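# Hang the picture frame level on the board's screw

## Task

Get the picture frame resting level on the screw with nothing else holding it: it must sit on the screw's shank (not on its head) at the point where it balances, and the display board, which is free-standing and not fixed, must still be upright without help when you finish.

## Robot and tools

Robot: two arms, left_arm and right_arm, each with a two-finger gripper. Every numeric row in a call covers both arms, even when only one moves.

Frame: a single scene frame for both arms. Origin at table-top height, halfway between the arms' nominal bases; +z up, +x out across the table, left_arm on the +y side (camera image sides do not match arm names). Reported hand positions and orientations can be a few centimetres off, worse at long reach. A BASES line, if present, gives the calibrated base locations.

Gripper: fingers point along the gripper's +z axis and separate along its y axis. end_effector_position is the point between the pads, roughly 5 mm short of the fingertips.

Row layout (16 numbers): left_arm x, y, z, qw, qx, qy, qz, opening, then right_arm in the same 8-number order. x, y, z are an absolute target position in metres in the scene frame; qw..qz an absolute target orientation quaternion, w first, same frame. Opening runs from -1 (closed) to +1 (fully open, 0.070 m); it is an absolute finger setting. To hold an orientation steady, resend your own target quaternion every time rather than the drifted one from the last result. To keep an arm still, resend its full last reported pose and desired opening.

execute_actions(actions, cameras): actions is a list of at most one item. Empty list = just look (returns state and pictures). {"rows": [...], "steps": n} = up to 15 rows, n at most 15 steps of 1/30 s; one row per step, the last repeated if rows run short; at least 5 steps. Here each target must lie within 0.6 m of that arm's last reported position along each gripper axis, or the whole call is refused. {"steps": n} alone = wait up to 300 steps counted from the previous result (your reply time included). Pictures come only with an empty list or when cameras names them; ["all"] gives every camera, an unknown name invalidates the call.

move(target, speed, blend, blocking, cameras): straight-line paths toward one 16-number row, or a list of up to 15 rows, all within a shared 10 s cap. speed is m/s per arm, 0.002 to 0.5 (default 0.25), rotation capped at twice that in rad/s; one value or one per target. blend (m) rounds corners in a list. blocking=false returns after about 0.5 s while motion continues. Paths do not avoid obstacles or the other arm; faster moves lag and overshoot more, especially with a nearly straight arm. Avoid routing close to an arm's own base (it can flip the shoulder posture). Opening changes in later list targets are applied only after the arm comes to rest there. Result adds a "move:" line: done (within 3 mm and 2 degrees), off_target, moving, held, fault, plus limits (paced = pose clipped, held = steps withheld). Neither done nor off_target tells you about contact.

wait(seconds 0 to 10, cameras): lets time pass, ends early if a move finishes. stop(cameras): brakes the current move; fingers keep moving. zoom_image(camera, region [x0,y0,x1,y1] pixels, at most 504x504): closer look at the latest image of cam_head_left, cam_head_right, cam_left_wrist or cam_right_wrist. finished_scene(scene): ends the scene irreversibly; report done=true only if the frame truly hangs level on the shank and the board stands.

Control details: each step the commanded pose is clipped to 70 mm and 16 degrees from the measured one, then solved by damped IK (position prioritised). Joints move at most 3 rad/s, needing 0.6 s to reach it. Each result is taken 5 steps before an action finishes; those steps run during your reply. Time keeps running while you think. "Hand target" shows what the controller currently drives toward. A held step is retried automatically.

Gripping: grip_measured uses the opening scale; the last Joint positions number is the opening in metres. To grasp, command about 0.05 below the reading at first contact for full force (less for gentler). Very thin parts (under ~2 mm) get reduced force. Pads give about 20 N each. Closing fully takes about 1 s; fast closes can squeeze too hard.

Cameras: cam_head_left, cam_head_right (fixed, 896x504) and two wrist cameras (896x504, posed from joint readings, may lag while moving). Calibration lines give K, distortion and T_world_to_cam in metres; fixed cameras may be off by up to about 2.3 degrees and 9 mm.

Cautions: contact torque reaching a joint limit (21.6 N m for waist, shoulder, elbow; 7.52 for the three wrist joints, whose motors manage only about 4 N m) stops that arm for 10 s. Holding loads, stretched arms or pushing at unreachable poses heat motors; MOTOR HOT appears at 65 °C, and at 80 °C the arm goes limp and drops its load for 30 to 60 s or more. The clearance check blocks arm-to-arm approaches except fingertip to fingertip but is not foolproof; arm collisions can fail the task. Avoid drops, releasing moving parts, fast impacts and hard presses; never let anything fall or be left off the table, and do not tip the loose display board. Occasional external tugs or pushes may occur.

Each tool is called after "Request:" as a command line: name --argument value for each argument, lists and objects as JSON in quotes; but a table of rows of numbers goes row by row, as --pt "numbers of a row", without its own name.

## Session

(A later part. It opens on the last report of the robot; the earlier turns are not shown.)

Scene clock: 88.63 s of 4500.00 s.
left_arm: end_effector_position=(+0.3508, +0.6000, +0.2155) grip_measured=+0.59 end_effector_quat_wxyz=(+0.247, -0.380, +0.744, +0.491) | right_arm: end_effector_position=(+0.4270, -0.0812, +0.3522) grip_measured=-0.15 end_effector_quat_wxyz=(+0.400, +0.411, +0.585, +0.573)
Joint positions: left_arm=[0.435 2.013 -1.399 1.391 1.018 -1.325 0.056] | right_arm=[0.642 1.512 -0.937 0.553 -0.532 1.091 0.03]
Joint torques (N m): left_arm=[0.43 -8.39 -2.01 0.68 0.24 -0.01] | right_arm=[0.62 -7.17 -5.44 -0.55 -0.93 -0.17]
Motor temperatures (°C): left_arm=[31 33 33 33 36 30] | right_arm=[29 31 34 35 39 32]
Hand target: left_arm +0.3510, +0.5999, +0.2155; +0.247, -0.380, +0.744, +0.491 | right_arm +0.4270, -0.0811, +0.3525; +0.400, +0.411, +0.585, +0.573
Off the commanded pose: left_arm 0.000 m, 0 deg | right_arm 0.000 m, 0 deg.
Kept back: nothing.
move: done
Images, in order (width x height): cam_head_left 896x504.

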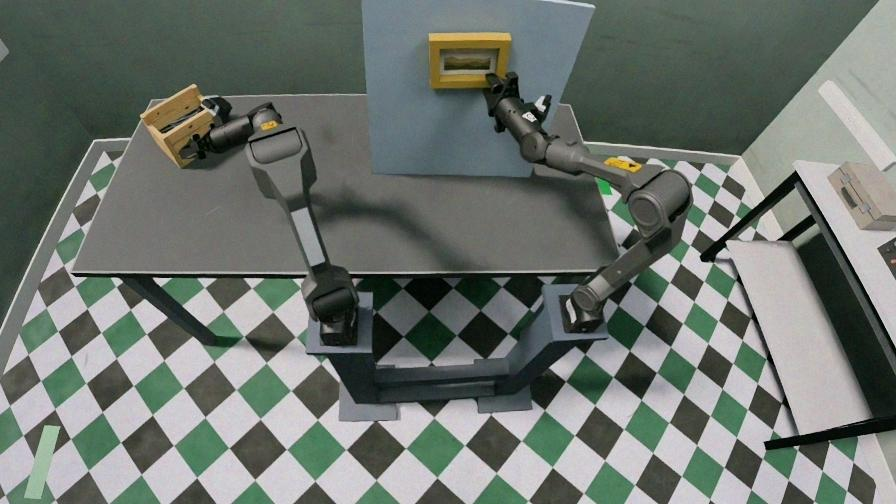

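Request:
move --target '[0.3510,0.5999,0.2155,0.247,-0.380,0.744,0.491,0.59,0.4270,-0.0811,0.3475,0.4001,0.4111,0.5853,0.5731,-0.15]' --speed 0.01 --cameras '["cam_head_left","cam_right_wrist"]'

Request:
zoom_image --camera "cam_head_left" --region '[410, 20, 550, 130]'

Scene clock: 90.10 s of 4500.00 s.
left_arm: end_effector_position=(+0.3508, +0.6000, +0.2155) grip_measured=+0.59 end_effector_quat_wxyz=(+0.247, -0.380, +0.744, +0.491) | right_arm: end_effector_position=(+0.4270, -0.0811, +0.3482) grip_measured=-0.15 end_effector_quat_wxyz=(+0.400, +0.411, +0.585, +0.574)
Joint positions: left_arm=[0.435 2.013 -1.399 1.391 1.018 -1.325 0.056] | right_arm=[0.642 1.519 -0.924 0.535 -0.549 1.112 0.03]
Joint torques (N m): left_arm=[0.42 -8.41 -2.09 0.69 0.25 -0.04] | right_arm=[-0.07 -4.45 -3.56 -0.36 -0.67 0.06]
Motor temperatures (°C): left_arm=[31 33 33 33 36 30] | right_arm=[29 31 34 35 39 32]
Hand target: left_arm +0.3510, +0.5999, +0.2155; +0.247, -0.380, +0.744, +0.491 | right_arm +0.4270, -0.0811, +0.3475; +0.400, +0.411, +0.585, +0.573
Off the commanded pose: left_arm 0.000 m, 0 deg | right_arm 0.001 m, 0 deg.
Kept back: nothing.
move: done
camera_calibration:
cam_right_wrist: T_world_to_cam=[[-0.0437501, 0.0282362, -0.998643, 0.36932], [-0.843163, 0.53513, 0.0520691, 0.378993], [0.535875, 0.844297, 0.000395748, -0.0420713], [0, 0, 0, 1]] pos_world=[0.358256, -0.177718, 0.349101]
Images, in order (width x height): cam_head_left 896x504, cam_right_wrist 896x504.

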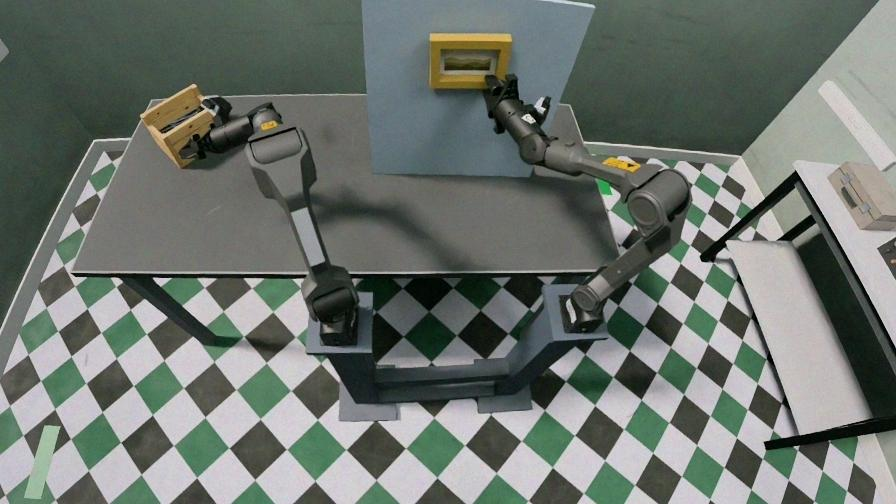

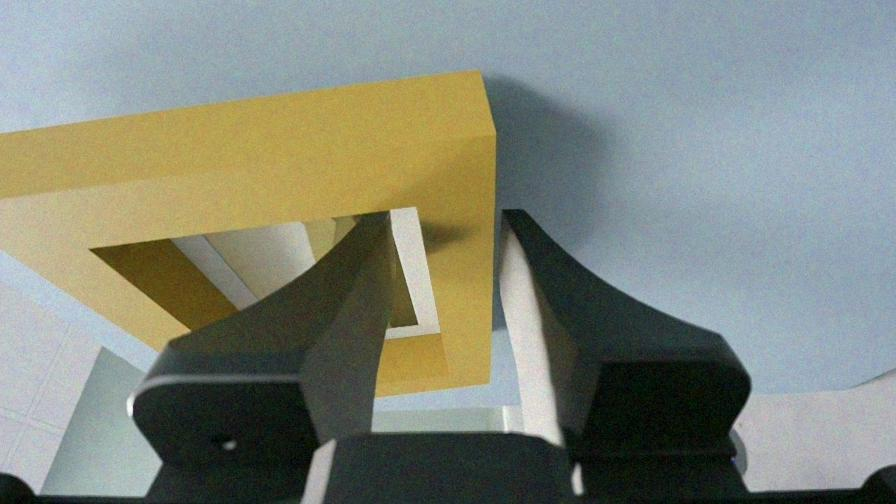

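Scaled by 3.600 from the camera's 896x504 image, which has a finer 1280x720 frame.

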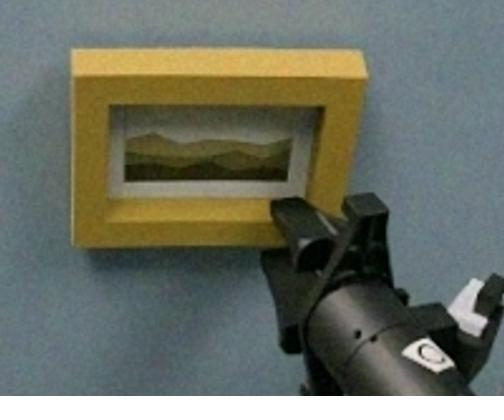

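Request:
move --target '[0.3510,0.5999,0.2155,0.247,-0.380,0.744,0.491,0.59,0.4270,-0.0811,0.3445,0.4001,0.4111,0.5853,0.5731,-0.15]' --speed 0.015 --cameras '["cam_head_left","cam_right_wrist"]'

Request:
zoom_image --camera "cam_head_left" --region '[410, 20, 550, 130]'

Request:
zoom_image --camera "cam_head_right" --region '[390, 20, 530, 130]'

Scene clock: 91.27 s of 4500.00 s.
left_arm: end_effector_position=(+0.3508, +0.6000, +0.2155) grip_measured=+0.59 end_effector_quat_wxyz=(+0.247, -0.380, +0.744, +0.491) | right_arm: end_effector_position=(+0.4269, -0.0812, +0.3448) grip_measured=-0.15 end_effector_quat_wxyz=(+0.400, +0.411, +0.585, +0.573)
Joint positions: left_arm=[0.435 2.013 -1.399 1.391 1.018 -1.325 0.056] | right_arm=[0.642 1.523 -0.916 0.525 -0.56 1.123 0.03]
Joint torques (N m): left_arm=[0.25 -8.36 -2.18 0.69 0.26 -0.04] | right_arm=[-0.51 -4.62 -3.71 -0.47 -0.82 0.12]
Motor temperatures (°C): left_arm=[31 34 33 33 36 30] | right_arm=[29 31 34 35 39 32]
Hand target: left_arm +0.3510, +0.5999, +0.2155; +0.247, -0.380, +0.744, +0.491 | right_arm +0.4270, -0.0811, +0.3445; +0.400, +0.411, +0.585, +0.573
Off the commanded pose: left_arm 0.000 m, 0 deg | right_arm 0.000 m, 0 deg.
Kept back: nothing.
move: done
camera_calibration:
cam_right_wrist: T_world_to_cam=[[-0.0446824, 0.0274937, -0.998623, 0.366258], [-0.843094, 0.535201, 0.0524583, 0.379013], [0.535906, 0.844277, -0.000734278, -0.0416726], [0, 0, 0, 1]] pos_world=[0.358241, -0.177734, 0.34584]
Images, in order (width x height): cam_head_left 896x504, cam_right_wrist 896x504.

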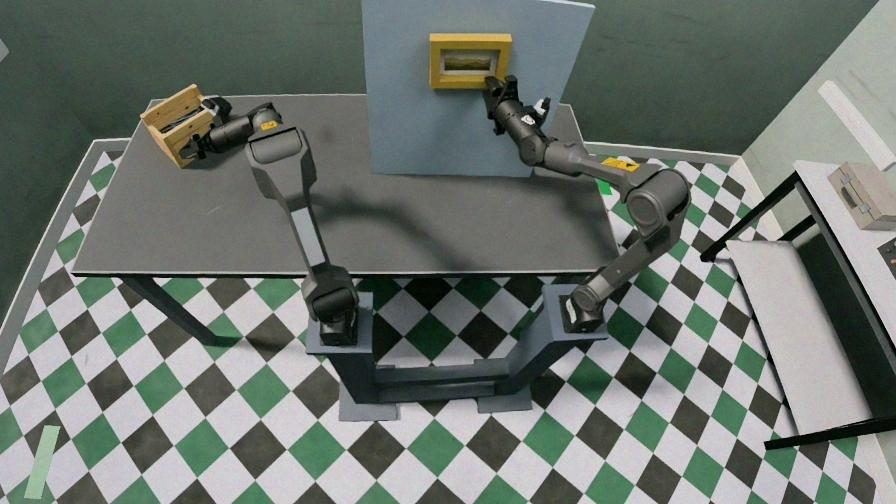

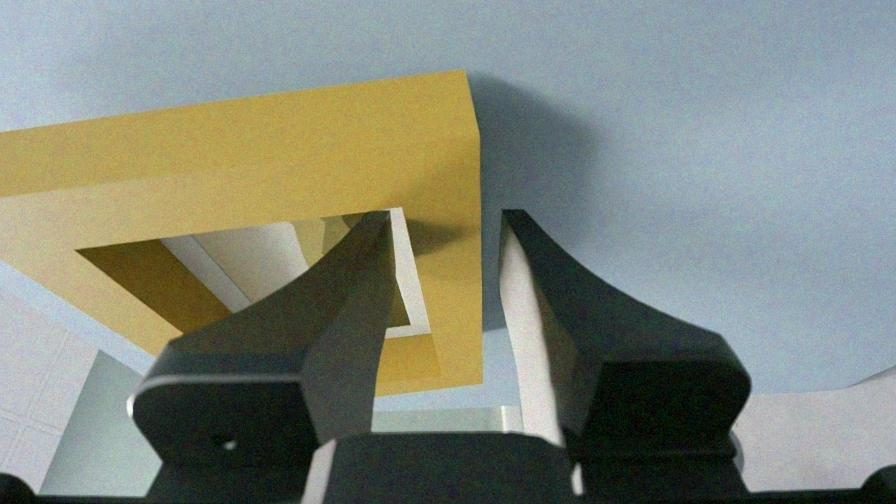

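Scaled by 3.600 from the camera's 896x504 image, which has a finer 1280x720 frame.

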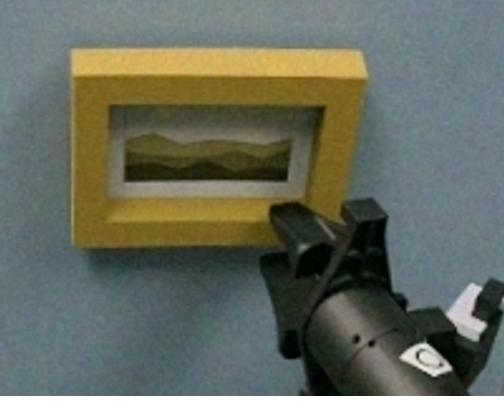

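This scene's latest camera images include none from cam_head_right. They are from: cam_head_left, cam_right_wrist. cam_head_right's image comes with the result of a call that names it in "cameras".

Request:
move --target '[0.3510,0.5999,0.2155,0.247,-0.380,0.744,0.491,0.59,0.4270,-0.0811,0.3390,0.4001,0.4111,0.5853,0.5731,-0.15]' --speed 0.01 --cameras '["cam_head_left","cam_head_right"]'

Request:
zoom_image --camera "cam_head_left" --region '[410, 20, 550, 130]'

Request:
zoom_image --camera "cam_head_right" --region '[390, 20, 530, 130]'

Scene clock: 92.80 s of 4500.00 s.
left_arm: end_effector_position=(+0.3508, +0.6000, +0.2155) grip_measured=+0.59 end_effector_quat_wxyz=(+0.247, -0.380, +0.744, +0.491) | right_arm: end_effector_position=(+0.4270, -0.0812, +0.3401) grip_measured=-0.15 end_effector_quat_wxyz=(+0.401, +0.410, +0.584, +0.574)
Joint positions: left_arm=[0.435 2.013 -1.399 1.391 1.018 -1.325 0.056] | right_arm=[0.642 1.532 -0.902 0.506 -0.582 1.145 0.03]
Joint torques (N m): left_arm=[0.34 -8.32 -2.2 0.69 0.25 -0.06] | right_arm=[-0.43 -3.69 -2.8 -0.08 -0.36 0.13]
Motor temperatures (°C): left_arm=[31 34 33 33 36 30] | right_arm=[29 31 34 35 39 32]
Hand target: left_arm +0.3510, +0.5999, +0.2155; +0.247, -0.380, +0.744, +0.491 | right_arm +0.4270, -0.0811, +0.3390; +0.400, +0.411, +0.585, +0.573
Off the commanded pose: left_arm 0.000 m, 0 deg | right_arm 0.001 m, 0 deg.
Kept back: nothing.
move: done
Images, in order (width x height): cam_head_left 896x504, cam_head_right 896x504.

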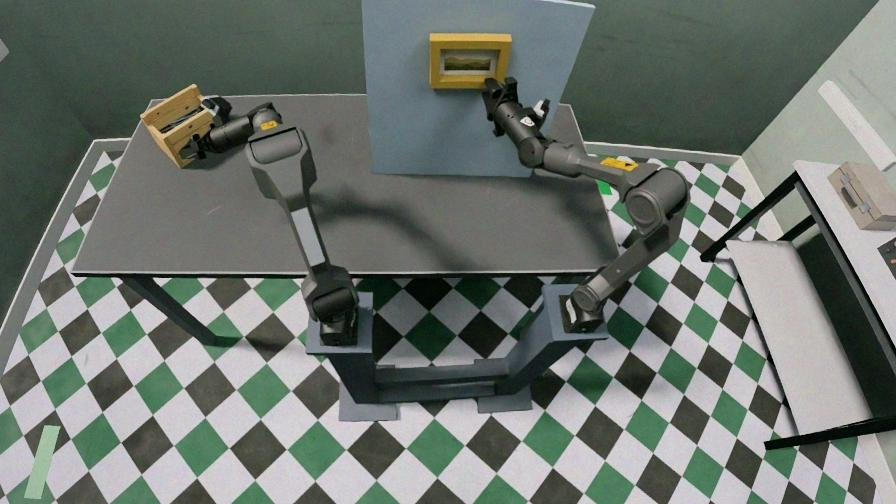

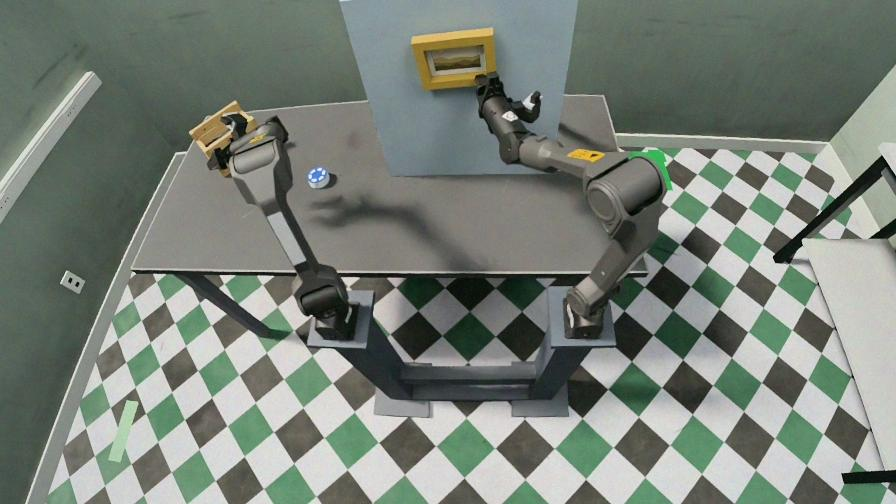

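Scaled by 3.600 from the camera's 896x504 image, which has a finer 1280x720 frame.

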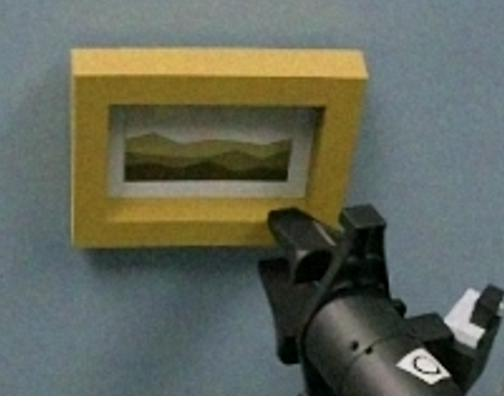

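Scaled by 3.600 from the camera's 896x504 image, which has a finer 1280x720 frame.

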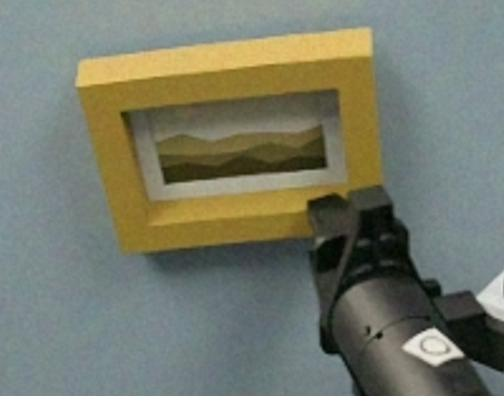

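Request:
move --target '[0.3510,0.5999,0.2155,0.247,-0.380,0.744,0.491,0.59,0.4270,-0.0811,0.3370,0.4001,0.4111,0.5853,0.5731,-0.15]' --speed 0.006 --cameras '["cam_head_left"]'

Request:
zoom_image --camera "cam_head_left" --region '[410, 20, 550, 130]'

Scene clock: 93.73 s of 4500.00 s.
left_arm: end_effector_position=(+0.3508, +0.6000, +0.2155) grip_measured=+0.59 end_effector_quat_wxyz=(+0.247, -0.380, +0.744, +0.491) | right_arm: end_effector_position=(+0.4271, -0.0811, +0.3390) grip_measured=-0.14 end_effector_quat_wxyz=(+0.401, +0.410, +0.584, +0.574)
Joint positions: left_arm=[0.435 2.013 -1.399 1.391 1.018 -1.325 0.056] | right_arm=[0.642 1.535 -0.899 0.5 -0.589 1.152 0.03]
Joint torques (N m): left_arm=[0.45 -8.28 -2.34 0.69 0.28 -0.05] | right_arm=[-1.57 -0.56 0.05 0.91 0.6 0.36]
Motor temperatures (°C): left_arm=[31 34 33 33 36 30] | right_arm=[29 31 34 35 39 32]
Hand target: left_arm +0.3510, +0.5999, +0.2155; +0.247, -0.380, +0.744, +0.491 | right_arm +0.4270, -0.0811, +0.3370; +0.400, +0.411, +0.585, +0.573
Off the commanded pose: left_arm 0.000 m, 0 deg | right_arm 0.002 m, 0 deg.
Kept back: nothing.
move: done
Images, in order (width x height): cam_head_left 896x504.

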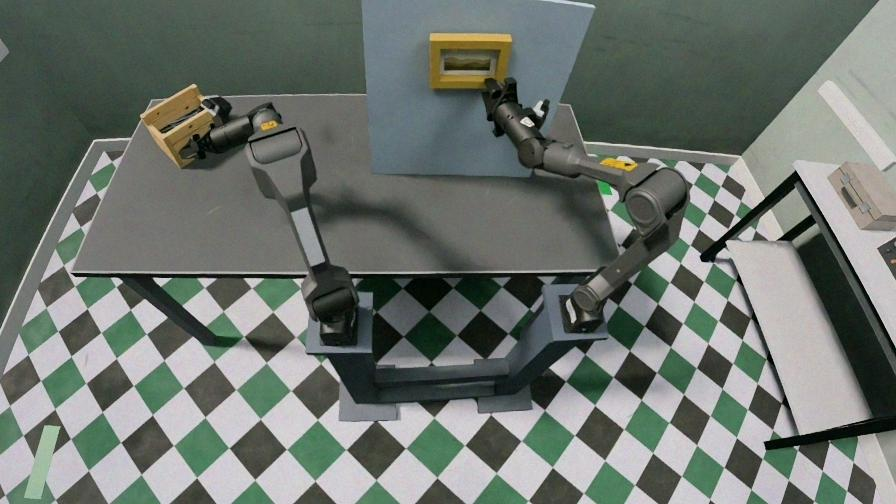

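Scaled by 3.600 from the camera's 896x504 image, which has a finer 1280x720 frame.

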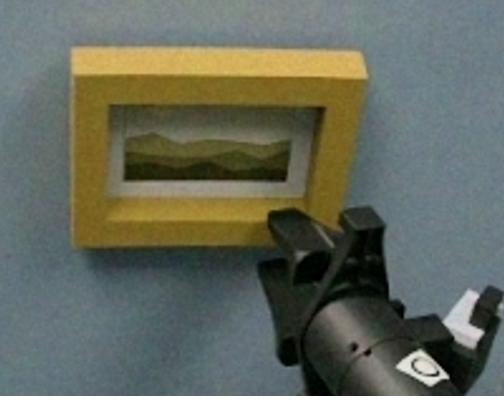

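Request:
execute_actions --actions '[]' --cameras '["cam_right_wrist","cam_head_left","cam_head_right"]'

Request:
zoom_image --camera "cam_head_left" --region '[410, 20, 550, 130]'

Request:
zoom_image --camera "cam_head_right" --region '[390, 20, 530, 130]'

Scene clock: 94.60 s of 4500.00 s.
left_arm: end_effector_position=(+0.3508, +0.6000, +0.2155) grip_measured=+0.59 end_effector_quat_wxyz=(+0.247, -0.380, +0.744, +0.491) | right_arm: end_effector_position=(+0.4270, -0.0812, +0.3386) grip_measured=-0.14 end_effector_quat_wxyz=(+0.401, +0.410, +0.584, +0.574)
Joint positions: left_arm=[0.435 2.013 -1.399 1.391 1.018 -1.325 0.056] | right_arm=[0.642 1.535 -0.898 0.5 -0.589 1.152 0.03]
Joint torques (N m): left_arm=[0.54 -8.28 -2.18 0.7 0.25 -0.06] | right_arm=[-3.47 1.55 1.97 1.68 1.42 0.48]
Motor temperatures (°C): left_arm=[31 34 33 33 36 30] | right_arm=[29 31 34 35 39 32]
Hand target: left_arm +0.3510, +0.5999, +0.2155; +0.247, -0.380, +0.744, +0.491 | right_arm +0.4270, -0.0811, +0.3370; +0.400, +0.411, +0.585, +0.573
Off the commanded pose: left_arm 0.000 m, 0 deg | right_arm 0.002 m, 0 deg.
Steps of this call (1-26: nothing new was sent). Readings (end_effector_position of left_arm | right_arm):
1: (+0.3508, +0.6000, +0.2155) | (+0.4271, -0.0811, +0.3390)
2: (+0.3508, +0.6000, +0.2155) | (+0.4271, -0.0811, +0.3390)
4: (+0.3508, +0.6000, +0.2155) | (+0.4271, -0.0811, +0.3390)
8: (+0.3508, +0.6000, +0.2155) | (+0.4270, -0.0812, +0.3386)
26: the state above
camera_calibration:
cam_right_wrist: T_world_to_cam=[[-0.0409964, 0.028881, -0.998742, 0.358663], [-0.843111, 0.535401, 0.0500904, 0.380244], [0.536174, 0.844104, 0.00240034, -0.0428664], [0, 0, 0, 1]] pos_world=[0.358275, -0.177758, 0.339268]
Images, in order (width x height): cam_head_left 896x504, cam_head_right 896x504, cam_right_wrist 896x504.

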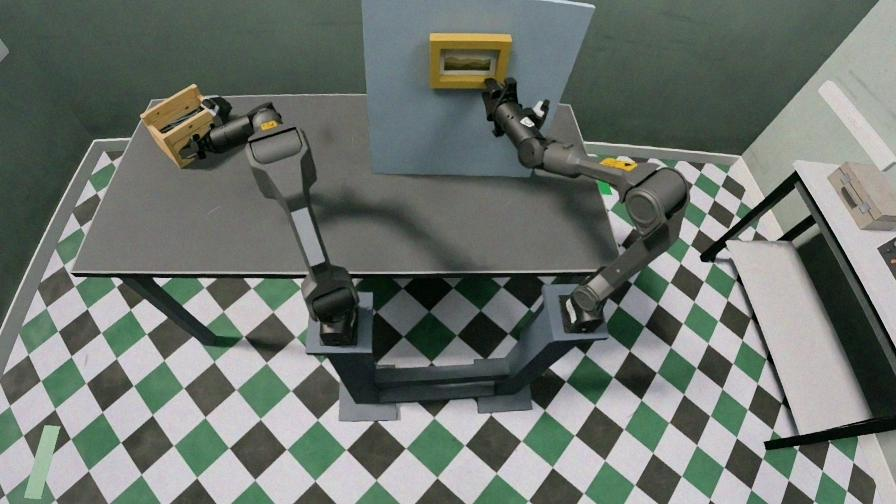

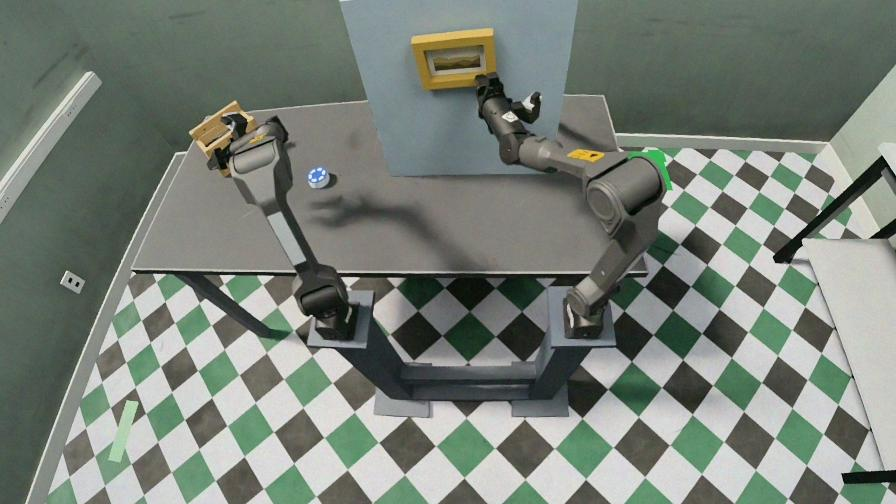

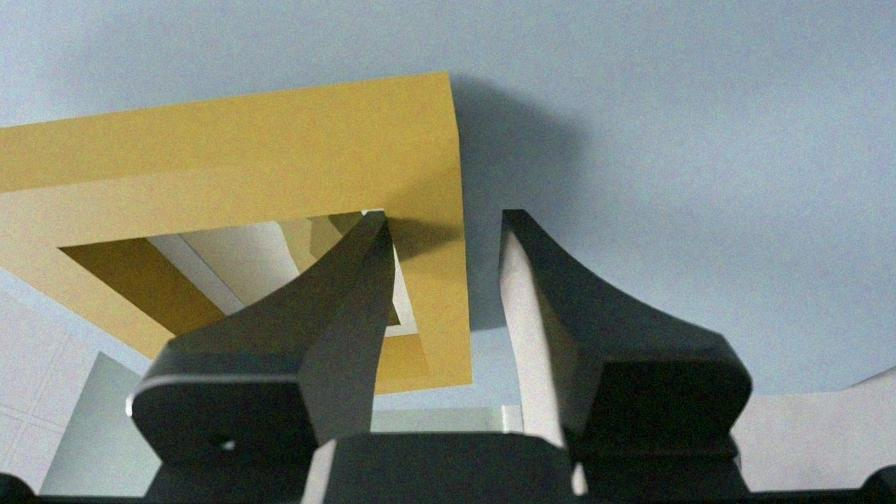

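Scaled by 3.600 from the camera's 896x504 image, which has a finer 1280x720 frame.

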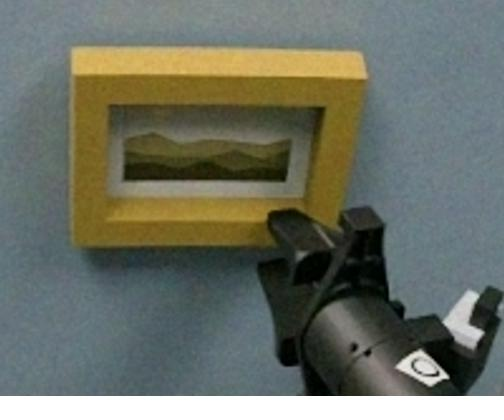

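Scaled by 3.600 from the camera's 896x504 image, which has a finer 1280x720 frame.

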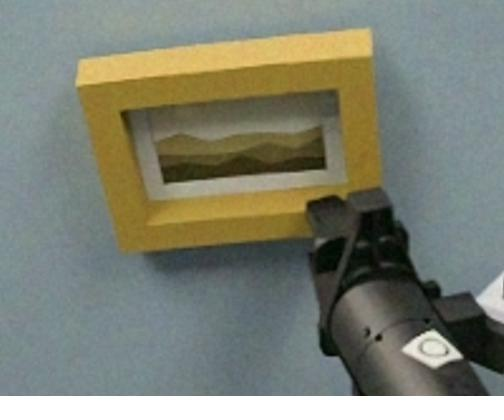

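Request:
execute_actions --actions '[{"rows":[[0.3510,0.5999,0.2155,0.247,-0.380,0.744,0.491,0.59,0.4265,-0.0805,0.3390,0.4001,0.4111,0.5853,0.5731,-0.15],[0.3510,0.5999,0.2155,0.247,-0.380,0.744,0.491,0.59,0.4262,-0.0800,0.3400,0.4001,0.4111,0.5853,0.5731,-0.15],[0.3510,0.5999,0.2155,0.247,-0.380,0.744,0.491,0.59,0.4260,-0.0795,0.3410,0.4001,0.4111,0.5853,0.5731,-0.15],[0.3510,0.5999,0.2155,0.247,-0.380,0.744,0.491,0.59,0.4260,-0.0790,0.3420,0.4001,0.4111,0.5853,0.5731,-0.15]],"steps":15}]' --cameras '["cam_right_wrist","cam_head_left"]'

Request:
zoom_image --camera "cam_head_left" --region '[410, 20, 550, 130]'

Scene clock: 95.70 s of 4500.00 s.
left_arm: end_effector_position=(+0.3508, +0.6000, +0.2155) grip_measured=+0.59 end_effector_quat_wxyz=(+0.247, -0.380, +0.744, +0.491) | right_arm: end_effector_position=(+0.4264, -0.0798, +0.3377) grip_measured=-0.14 end_effector_quat_wxyz=(+0.398, +0.414, +0.588, +0.569)
Joint positions: left_arm=[0.435 2.013 -1.399 1.391 1.018 -1.325 0.056] | right_arm=[0.65 1.532 -0.906 0.536 -0.569 1.12 0.03]
Joint torques (N m): left_arm=[0.3 -8.39 -2.08 0.66 0.27 -0.02] | right_arm=[-1.46 -2 -0.62 0.89 0.62 0.4]
Motor temperatures (°C): left_arm=[31 34 33 33 36 30] | right_arm=[29 31 34 35 39 32]
Steps of this call (1-23: nothing new was sent; 24-33: this action's first 10). Readings (end_effector_position of left_arm | right_arm):
24: (+0.3508, +0.6000, +0.2155) | (+0.4271, -0.0812, +0.3379)
25: (+0.3508, +0.6000, +0.2155) | (+0.4267, -0.0809, +0.3374)
27: (+0.3508, +0.6000, +0.2155) | (+0.4264, -0.0799, +0.3374)
31: (+0.3508, +0.6000, +0.2155) | (+0.4264, -0.0798, +0.3377)
33: the state above
camera_calibration:
cam_right_wrist: T_world_to_cam=[[-0.0562787, 0.024605, -0.998112, 0.36367], [-0.841309, 0.537139, 0.0606786, 0.374811], [0.537617, 0.843135, -0.00952907, -0.0403449], [0, 0, 0, 1]] pos_world=[0.357488, -0.176257, 0.339856]
Images, in order (width x height): cam_head_left 896x504, cam_right_wrist 896x504.

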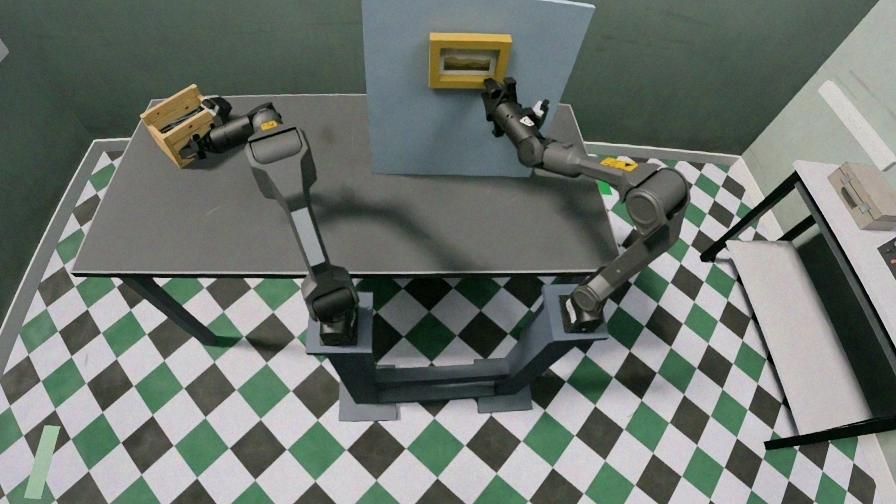

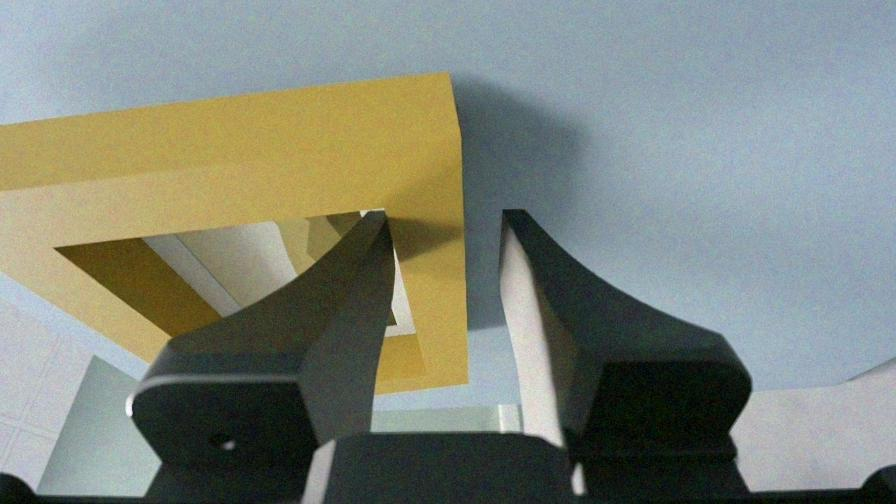

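Scaled by 3.600 from the camera's 896x504 image, which has a finer 1280x720 frame.

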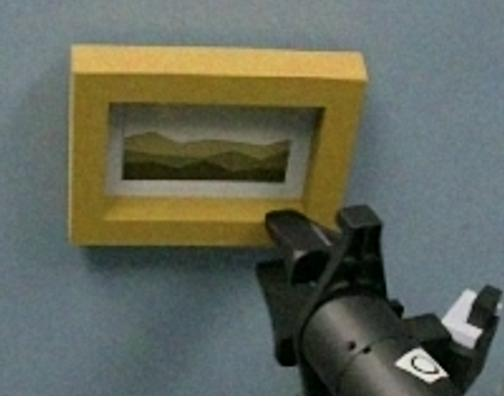

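Request:
move --pt "0.3510 0.5999 0.2155 0.247 -0.380 0.744 0.491 0.59 0.4260 -0.0790 0.3445 0.4001 0.4111 0.5853 0.5731 -0.15" --pt "0.3510 0.5999 0.2155 0.247 -0.380 0.744 0.491 0.59 0.3800 -0.0960 0.3445 0.4001 0.4111 0.5853 0.5731 -0.15" --pt "0.3510 0.5999 0.2155 0.247 -0.380 0.744 0.491 0.59 0.330 -0.20 0.350 0.3300 0.3300 0.6250 0.6250 -0.15" --pt "0.3510 0.5999 0.2155 0.247 -0.380 0.744 0.491 0.59 0.375 -0.25 0.36 0.2818 0.2818 0.6485 0.6485 -0.15" --speed '[0.01,0.06,0.2,0.2]' --blend '[0,0.005,0.03,0]' --cameras '["cam_right_wrist","cam_head_left","cam_head_right"]'

Request:
zoom_image --camera "cam_head_left" --region '[410, 20, 550, 130]'

Request:
zoom_image --camera "cam_head_right" --region '[390, 20, 530, 130]'

Scene clock: 102.03 s of 4500.00 s.
left_arm: end_effector_position=(+0.3508, +0.6000, +0.2155) grip_measured=+0.59 end_effector_quat_wxyz=(+0.247, -0.380, +0.744, +0.491) | right_arm: end_effector_position=(+0.3751, -0.2494, +0.3596) grip_measured=-0.15 end_effector_quat_wxyz=(+0.433, +0.248, +0.581, +0.643)
Joint positions: left_arm=[0.435 2.013 -1.399 1.391 1.018 -1.325 0.056] | right_arm=[-0.313 1.375 -0.606 -0.966 -1.225 2.09 0.03]
Joint torques (N m): left_arm=[0.43 -8.39 -2.24 0.66 0.28 -0.05] | right_arm=[-0.24 -3.87 -3.97 0.64 -0.53 0.23]
Motor temperatures (°C): left_arm=[31 34 33 33 36 30] | right_arm=[29 31 34 35 39 32]
Hand target: left_arm +0.3510, +0.5999, +0.2155; +0.247, -0.380, +0.744, +0.491 | right_arm +0.3751, -0.2497, +0.3596; +0.433, +0.248, +0.581, +0.642
Off your previous action's commanded pose at its last step (step 5 of this call): left_arm 0.000 m, 0 deg | right_arm 0.004 m, 1 deg.
Off the commanded pose: left_arm 0.000 m, 0 deg | right_arm 0.001 m, 19 deg; orientation clipped.
joint sent to its limit (right arm) — joint 5 (wrist pitch), lower limit; joint 6 (wrist roll), upper limit.
Kept back: nothing.
move: off_target (right_arm); limits=paced
camera_calibration:
cam_right_wrist: T_world_to_cam=[[0.24087, -0.0240601, -0.970259, 0.2532], [-0.908633, 0.345777, -0.234145, 0.504938], [0.341127, 0.938008, 0.0614255, 0.202244], [0, 0, 0, 1]] pos_world=[0.328824, -0.35821, 0.351476]
Images, in order (width x height): cam_head_left 896x504, cam_head_right 896x504, cam_right_wrist 896x504.

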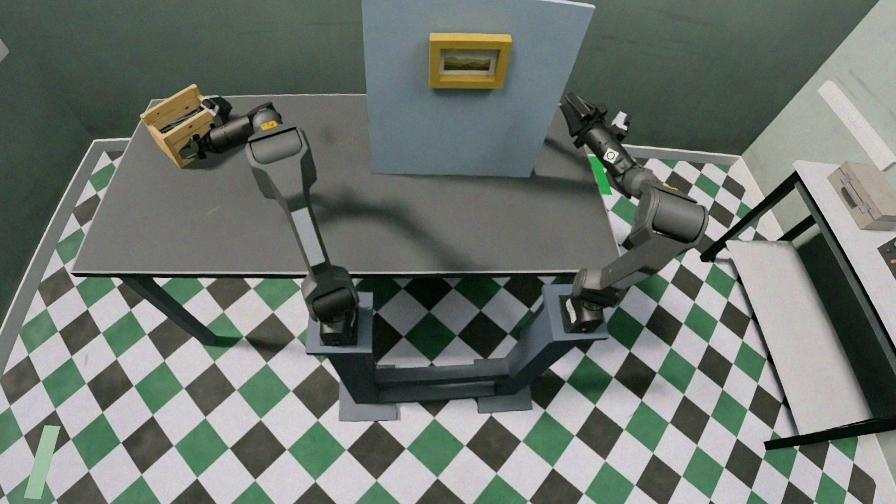

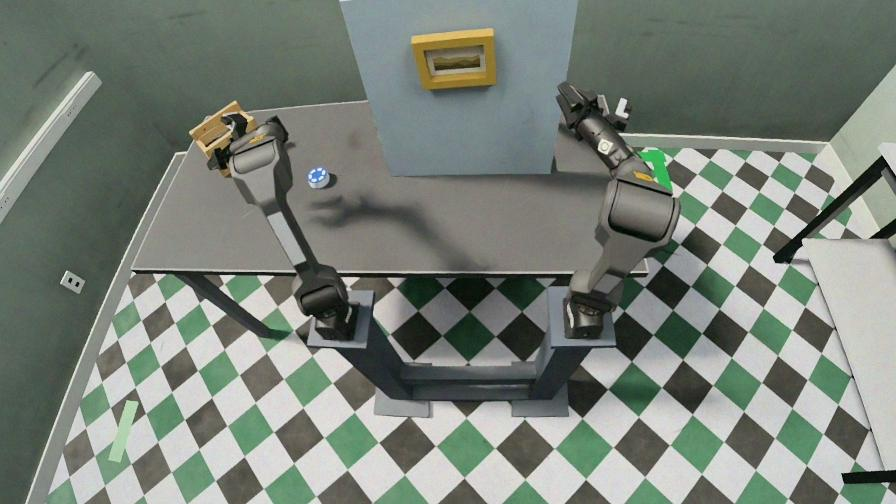

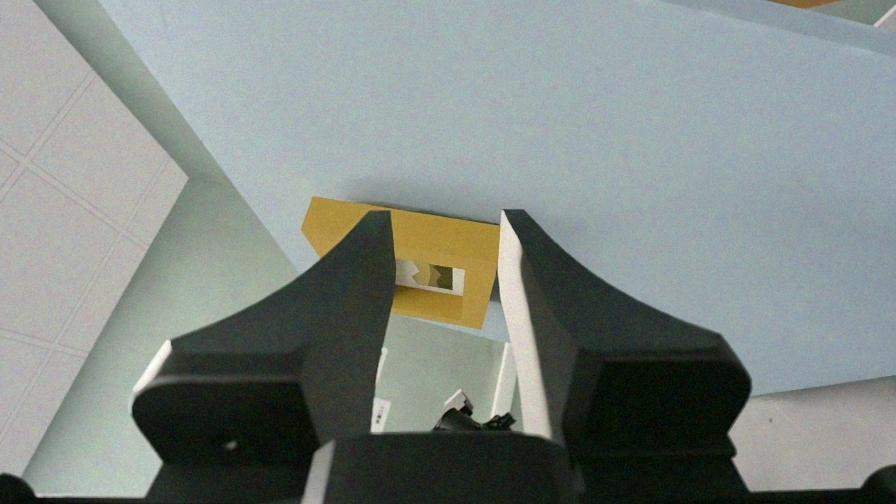

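Scaled by 3.600 from the camera's 896x504 image, which has a finer 1280x720 frame.

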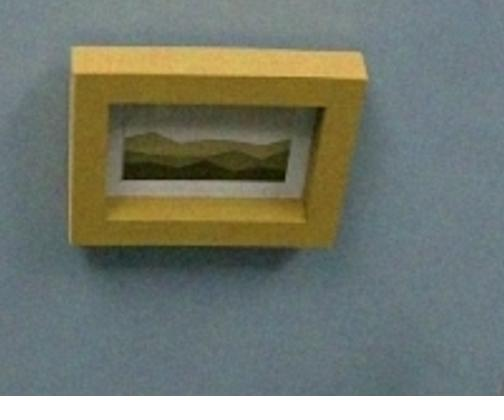

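Scaled by 3.600 from the camera's 896x504 image, which has a finer 1280x720 frame.

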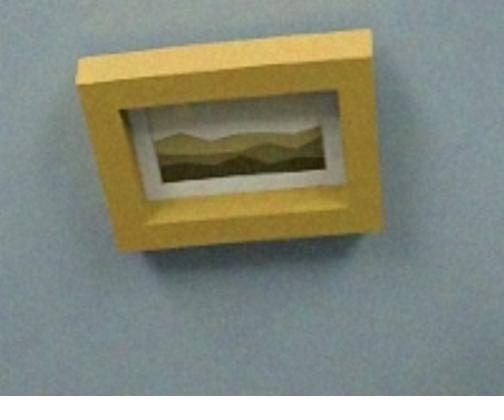

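Request:
zoom_image --camera "cam_right_wrist" --region '[295, 180, 385, 250]'

Request:
zoom_image --camera "cam_right_wrist" --region '[385, 190, 505, 260]'

Scaled by 5.600 from the camera's 896x504 image, which has a finer 1280x720 frame.

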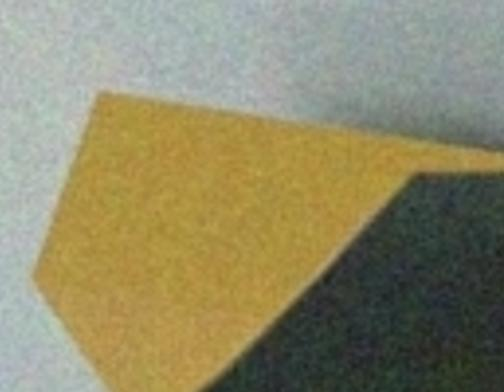

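Scaled by 4.200 from the camera's 896x504 image, which has a finer 1280x720 frame.

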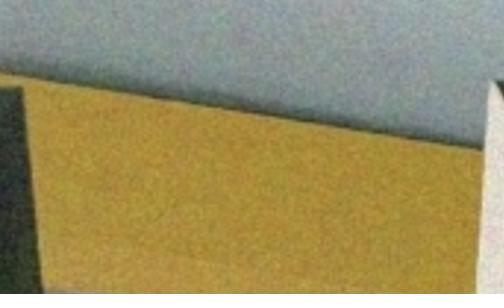

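Request:
zoom_image --camera "cam_head_left" --region '[420, 25, 480, 75]'

Request:
zoom_image --camera "cam_head_left" --region '[460, 25, 520, 75]'

Request:
zoom_image --camera "cam_head_left" --region '[420, 55, 480, 105]'

Request:
zoom_image --camera "cam_head_left" --region '[460, 55, 520, 105]'

Request:
zoom_image --camera "cam_head_right" --region '[405, 25, 465, 75]'

Request:
zoom_image --camera "cam_head_right" --region '[450, 20, 510, 70]'

Request:
zoom_image --camera "cam_head_right" --region '[405, 55, 465, 105]'

Request:
zoom_image --camera "cam_head_right" --region '[450, 50, 510, 100]'

Scaled by 8.400 from the camera's 896x504 image, which has a finer 1280x720 frame.

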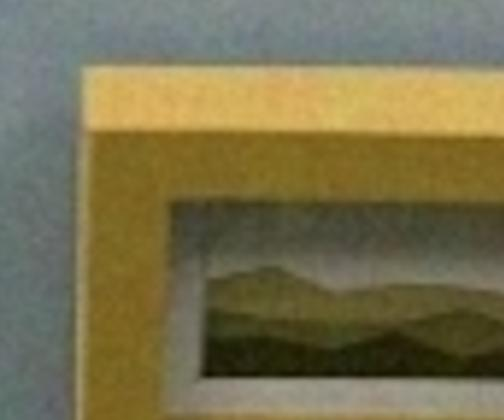

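Scaled by 8.400 from the camera's 896x504 image, which has a finer 1280x720 frame.

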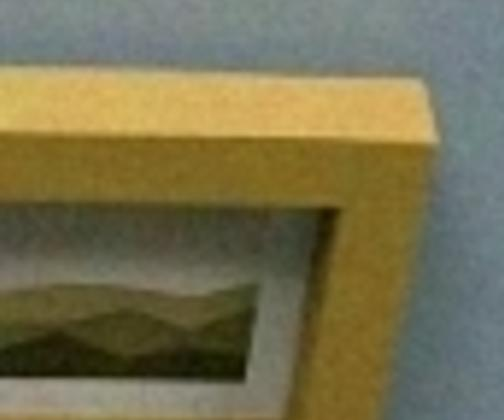

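Scaled by 8.400 from the camera's 896x504 image, which has a finer 1280x720 frame.

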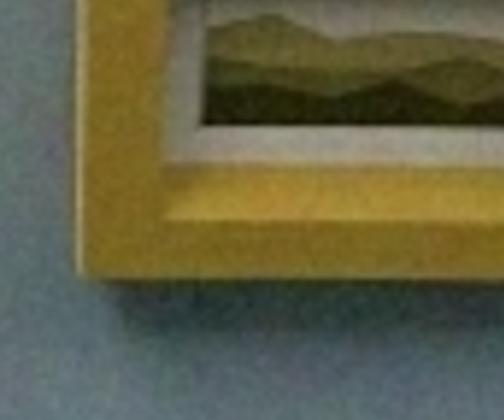

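Scaled by 8.400 from the camera's 896x504 image, which has a finer 1280x720 frame.

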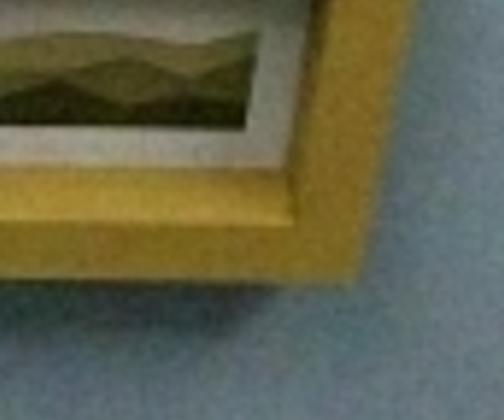

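Scaled by 8.400 from the camera's 896x504 image, which has a finer 1280x720 frame.

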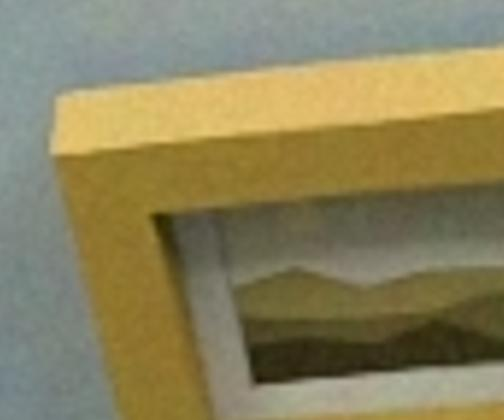

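Scaled by 8.400 from the camera's 896x504 image, which has a finer 1280x720 frame.

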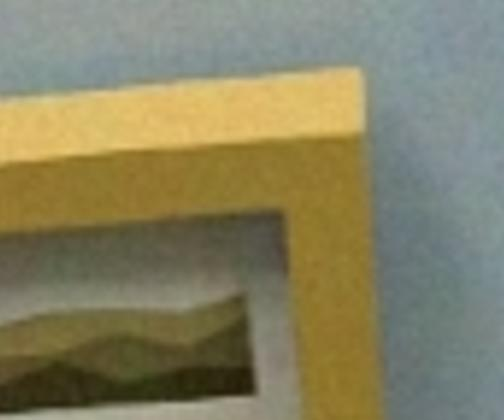

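Scaled by 8.400 from the camera's 896x504 image, which has a finer 1280x720 frame.

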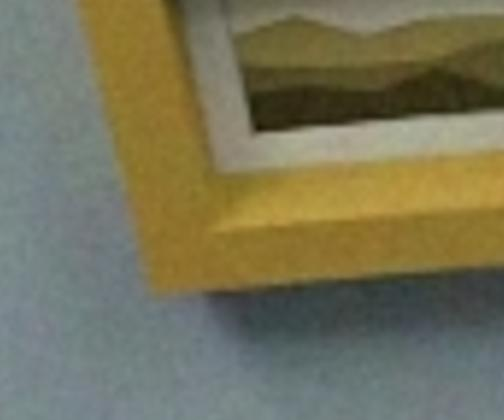

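Scaled by 8.400 from the camera's 896x504 image, which has a finer 1280x720 frame.

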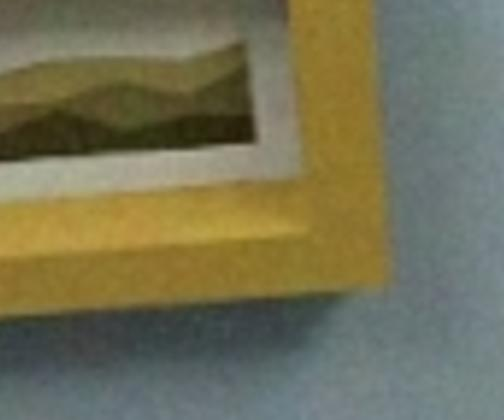

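Request:
move --pt "0.3510 0.5999 0.2155 0.247 -0.380 0.744 0.491 0.59 0.330 -0.15 0.345 0.4001 0.4111 0.5853 0.5731 -0.15" --pt "0.3510 0.5999 0.2155 0.247 -0.380 0.744 0.491 0.59 0.3450 -0.0650 0.3425 0.4123 0.3984 0.5976 0.5606 -0.15" --pt "0.3510 0.5999 0.2155 0.247 -0.380 0.744 0.491 0.59 0.4290 -0.0345 0.3425 0.4123 0.3984 0.5976 0.5606 -0.15" --speed '[0.25,0.15,0.06]' --blend '[0.03,0.008,0]' --cameras '["cam_right_wrist","cam_head_left"]'

Request:
zoom_image --camera "cam_head_left" --region '[410, 20, 550, 130]'

Scene clock: 114.80 s of 4500.00 s.
left_arm: end_effector_position=(+0.3508, +0.6000, +0.2155) grip_measured=+0.59 end_effector_quat_wxyz=(+0.247, -0.380, +0.744, +0.491) | right_arm: end_effector_position=(+0.4294, -0.0343, +0.3425) grip_measured=-0.15 end_effector_quat_wxyz=(+0.412, +0.398, +0.598, +0.560)
Joint positions: left_arm=[0.435 2.013 -1.399 1.391 1.018 -1.325 0.056] | right_arm=[0.772 1.629 -1.039 0.751 -0.606 0.883 0.03]
Joint torques (N m): left_arm=[0.48 -8.39 -2.11 0.66 0.27 -0.06] | right_arm=[0.43 -6.97 -3.61 -0.45 -0.68 0.08]
Motor temperatures (°C): left_arm=[31 34 33 33 36 30] | right_arm=[29 31 34 35 39 32]
Hand target: left_arm +0.3510, +0.5999, +0.2155; +0.247, -0.380, +0.744, +0.491 | right_arm +0.4290, -0.0345, +0.3425; +0.412, +0.398, +0.598, +0.561
Off the commanded pose: left_arm 0.000 m, 0 deg | right_arm 0.000 m, 0 deg.
Kept back: nothing.
move: done
camera_calibration:
cam_right_wrist: T_world_to_cam=[[-0.0361795, -0.0217283, -0.999109, 0.357645], [-0.843879, 0.536201, 0.0188972, 0.36796], [0.535313, 0.843811, -0.0377356, -0.069589], [0, 0, 0, 1]] pos_world=[0.360705, -0.130809, 0.347747]
Images, in order (width x height): cam_head_left 896x504, cam_right_wrist 896x504.

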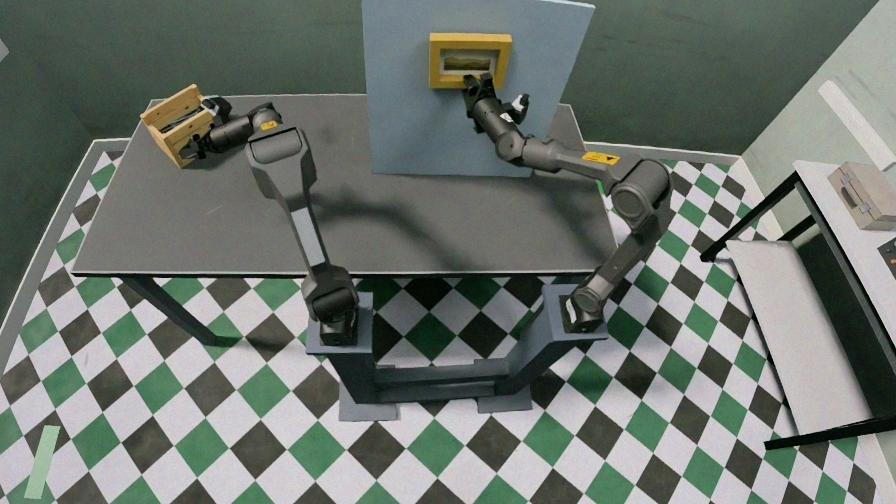

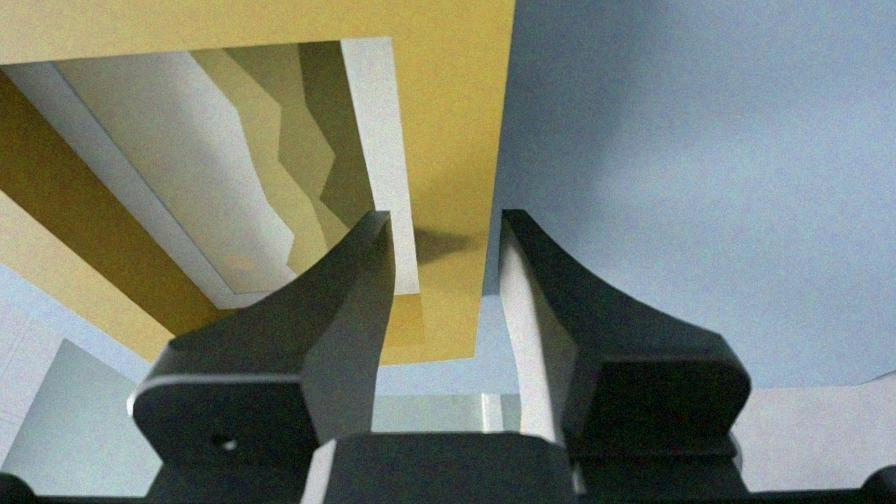

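Scaled by 3.600 from the camera's 896x504 image, which has a finer 1280x720 frame.

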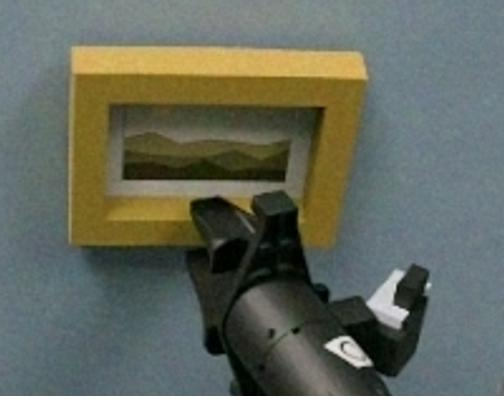

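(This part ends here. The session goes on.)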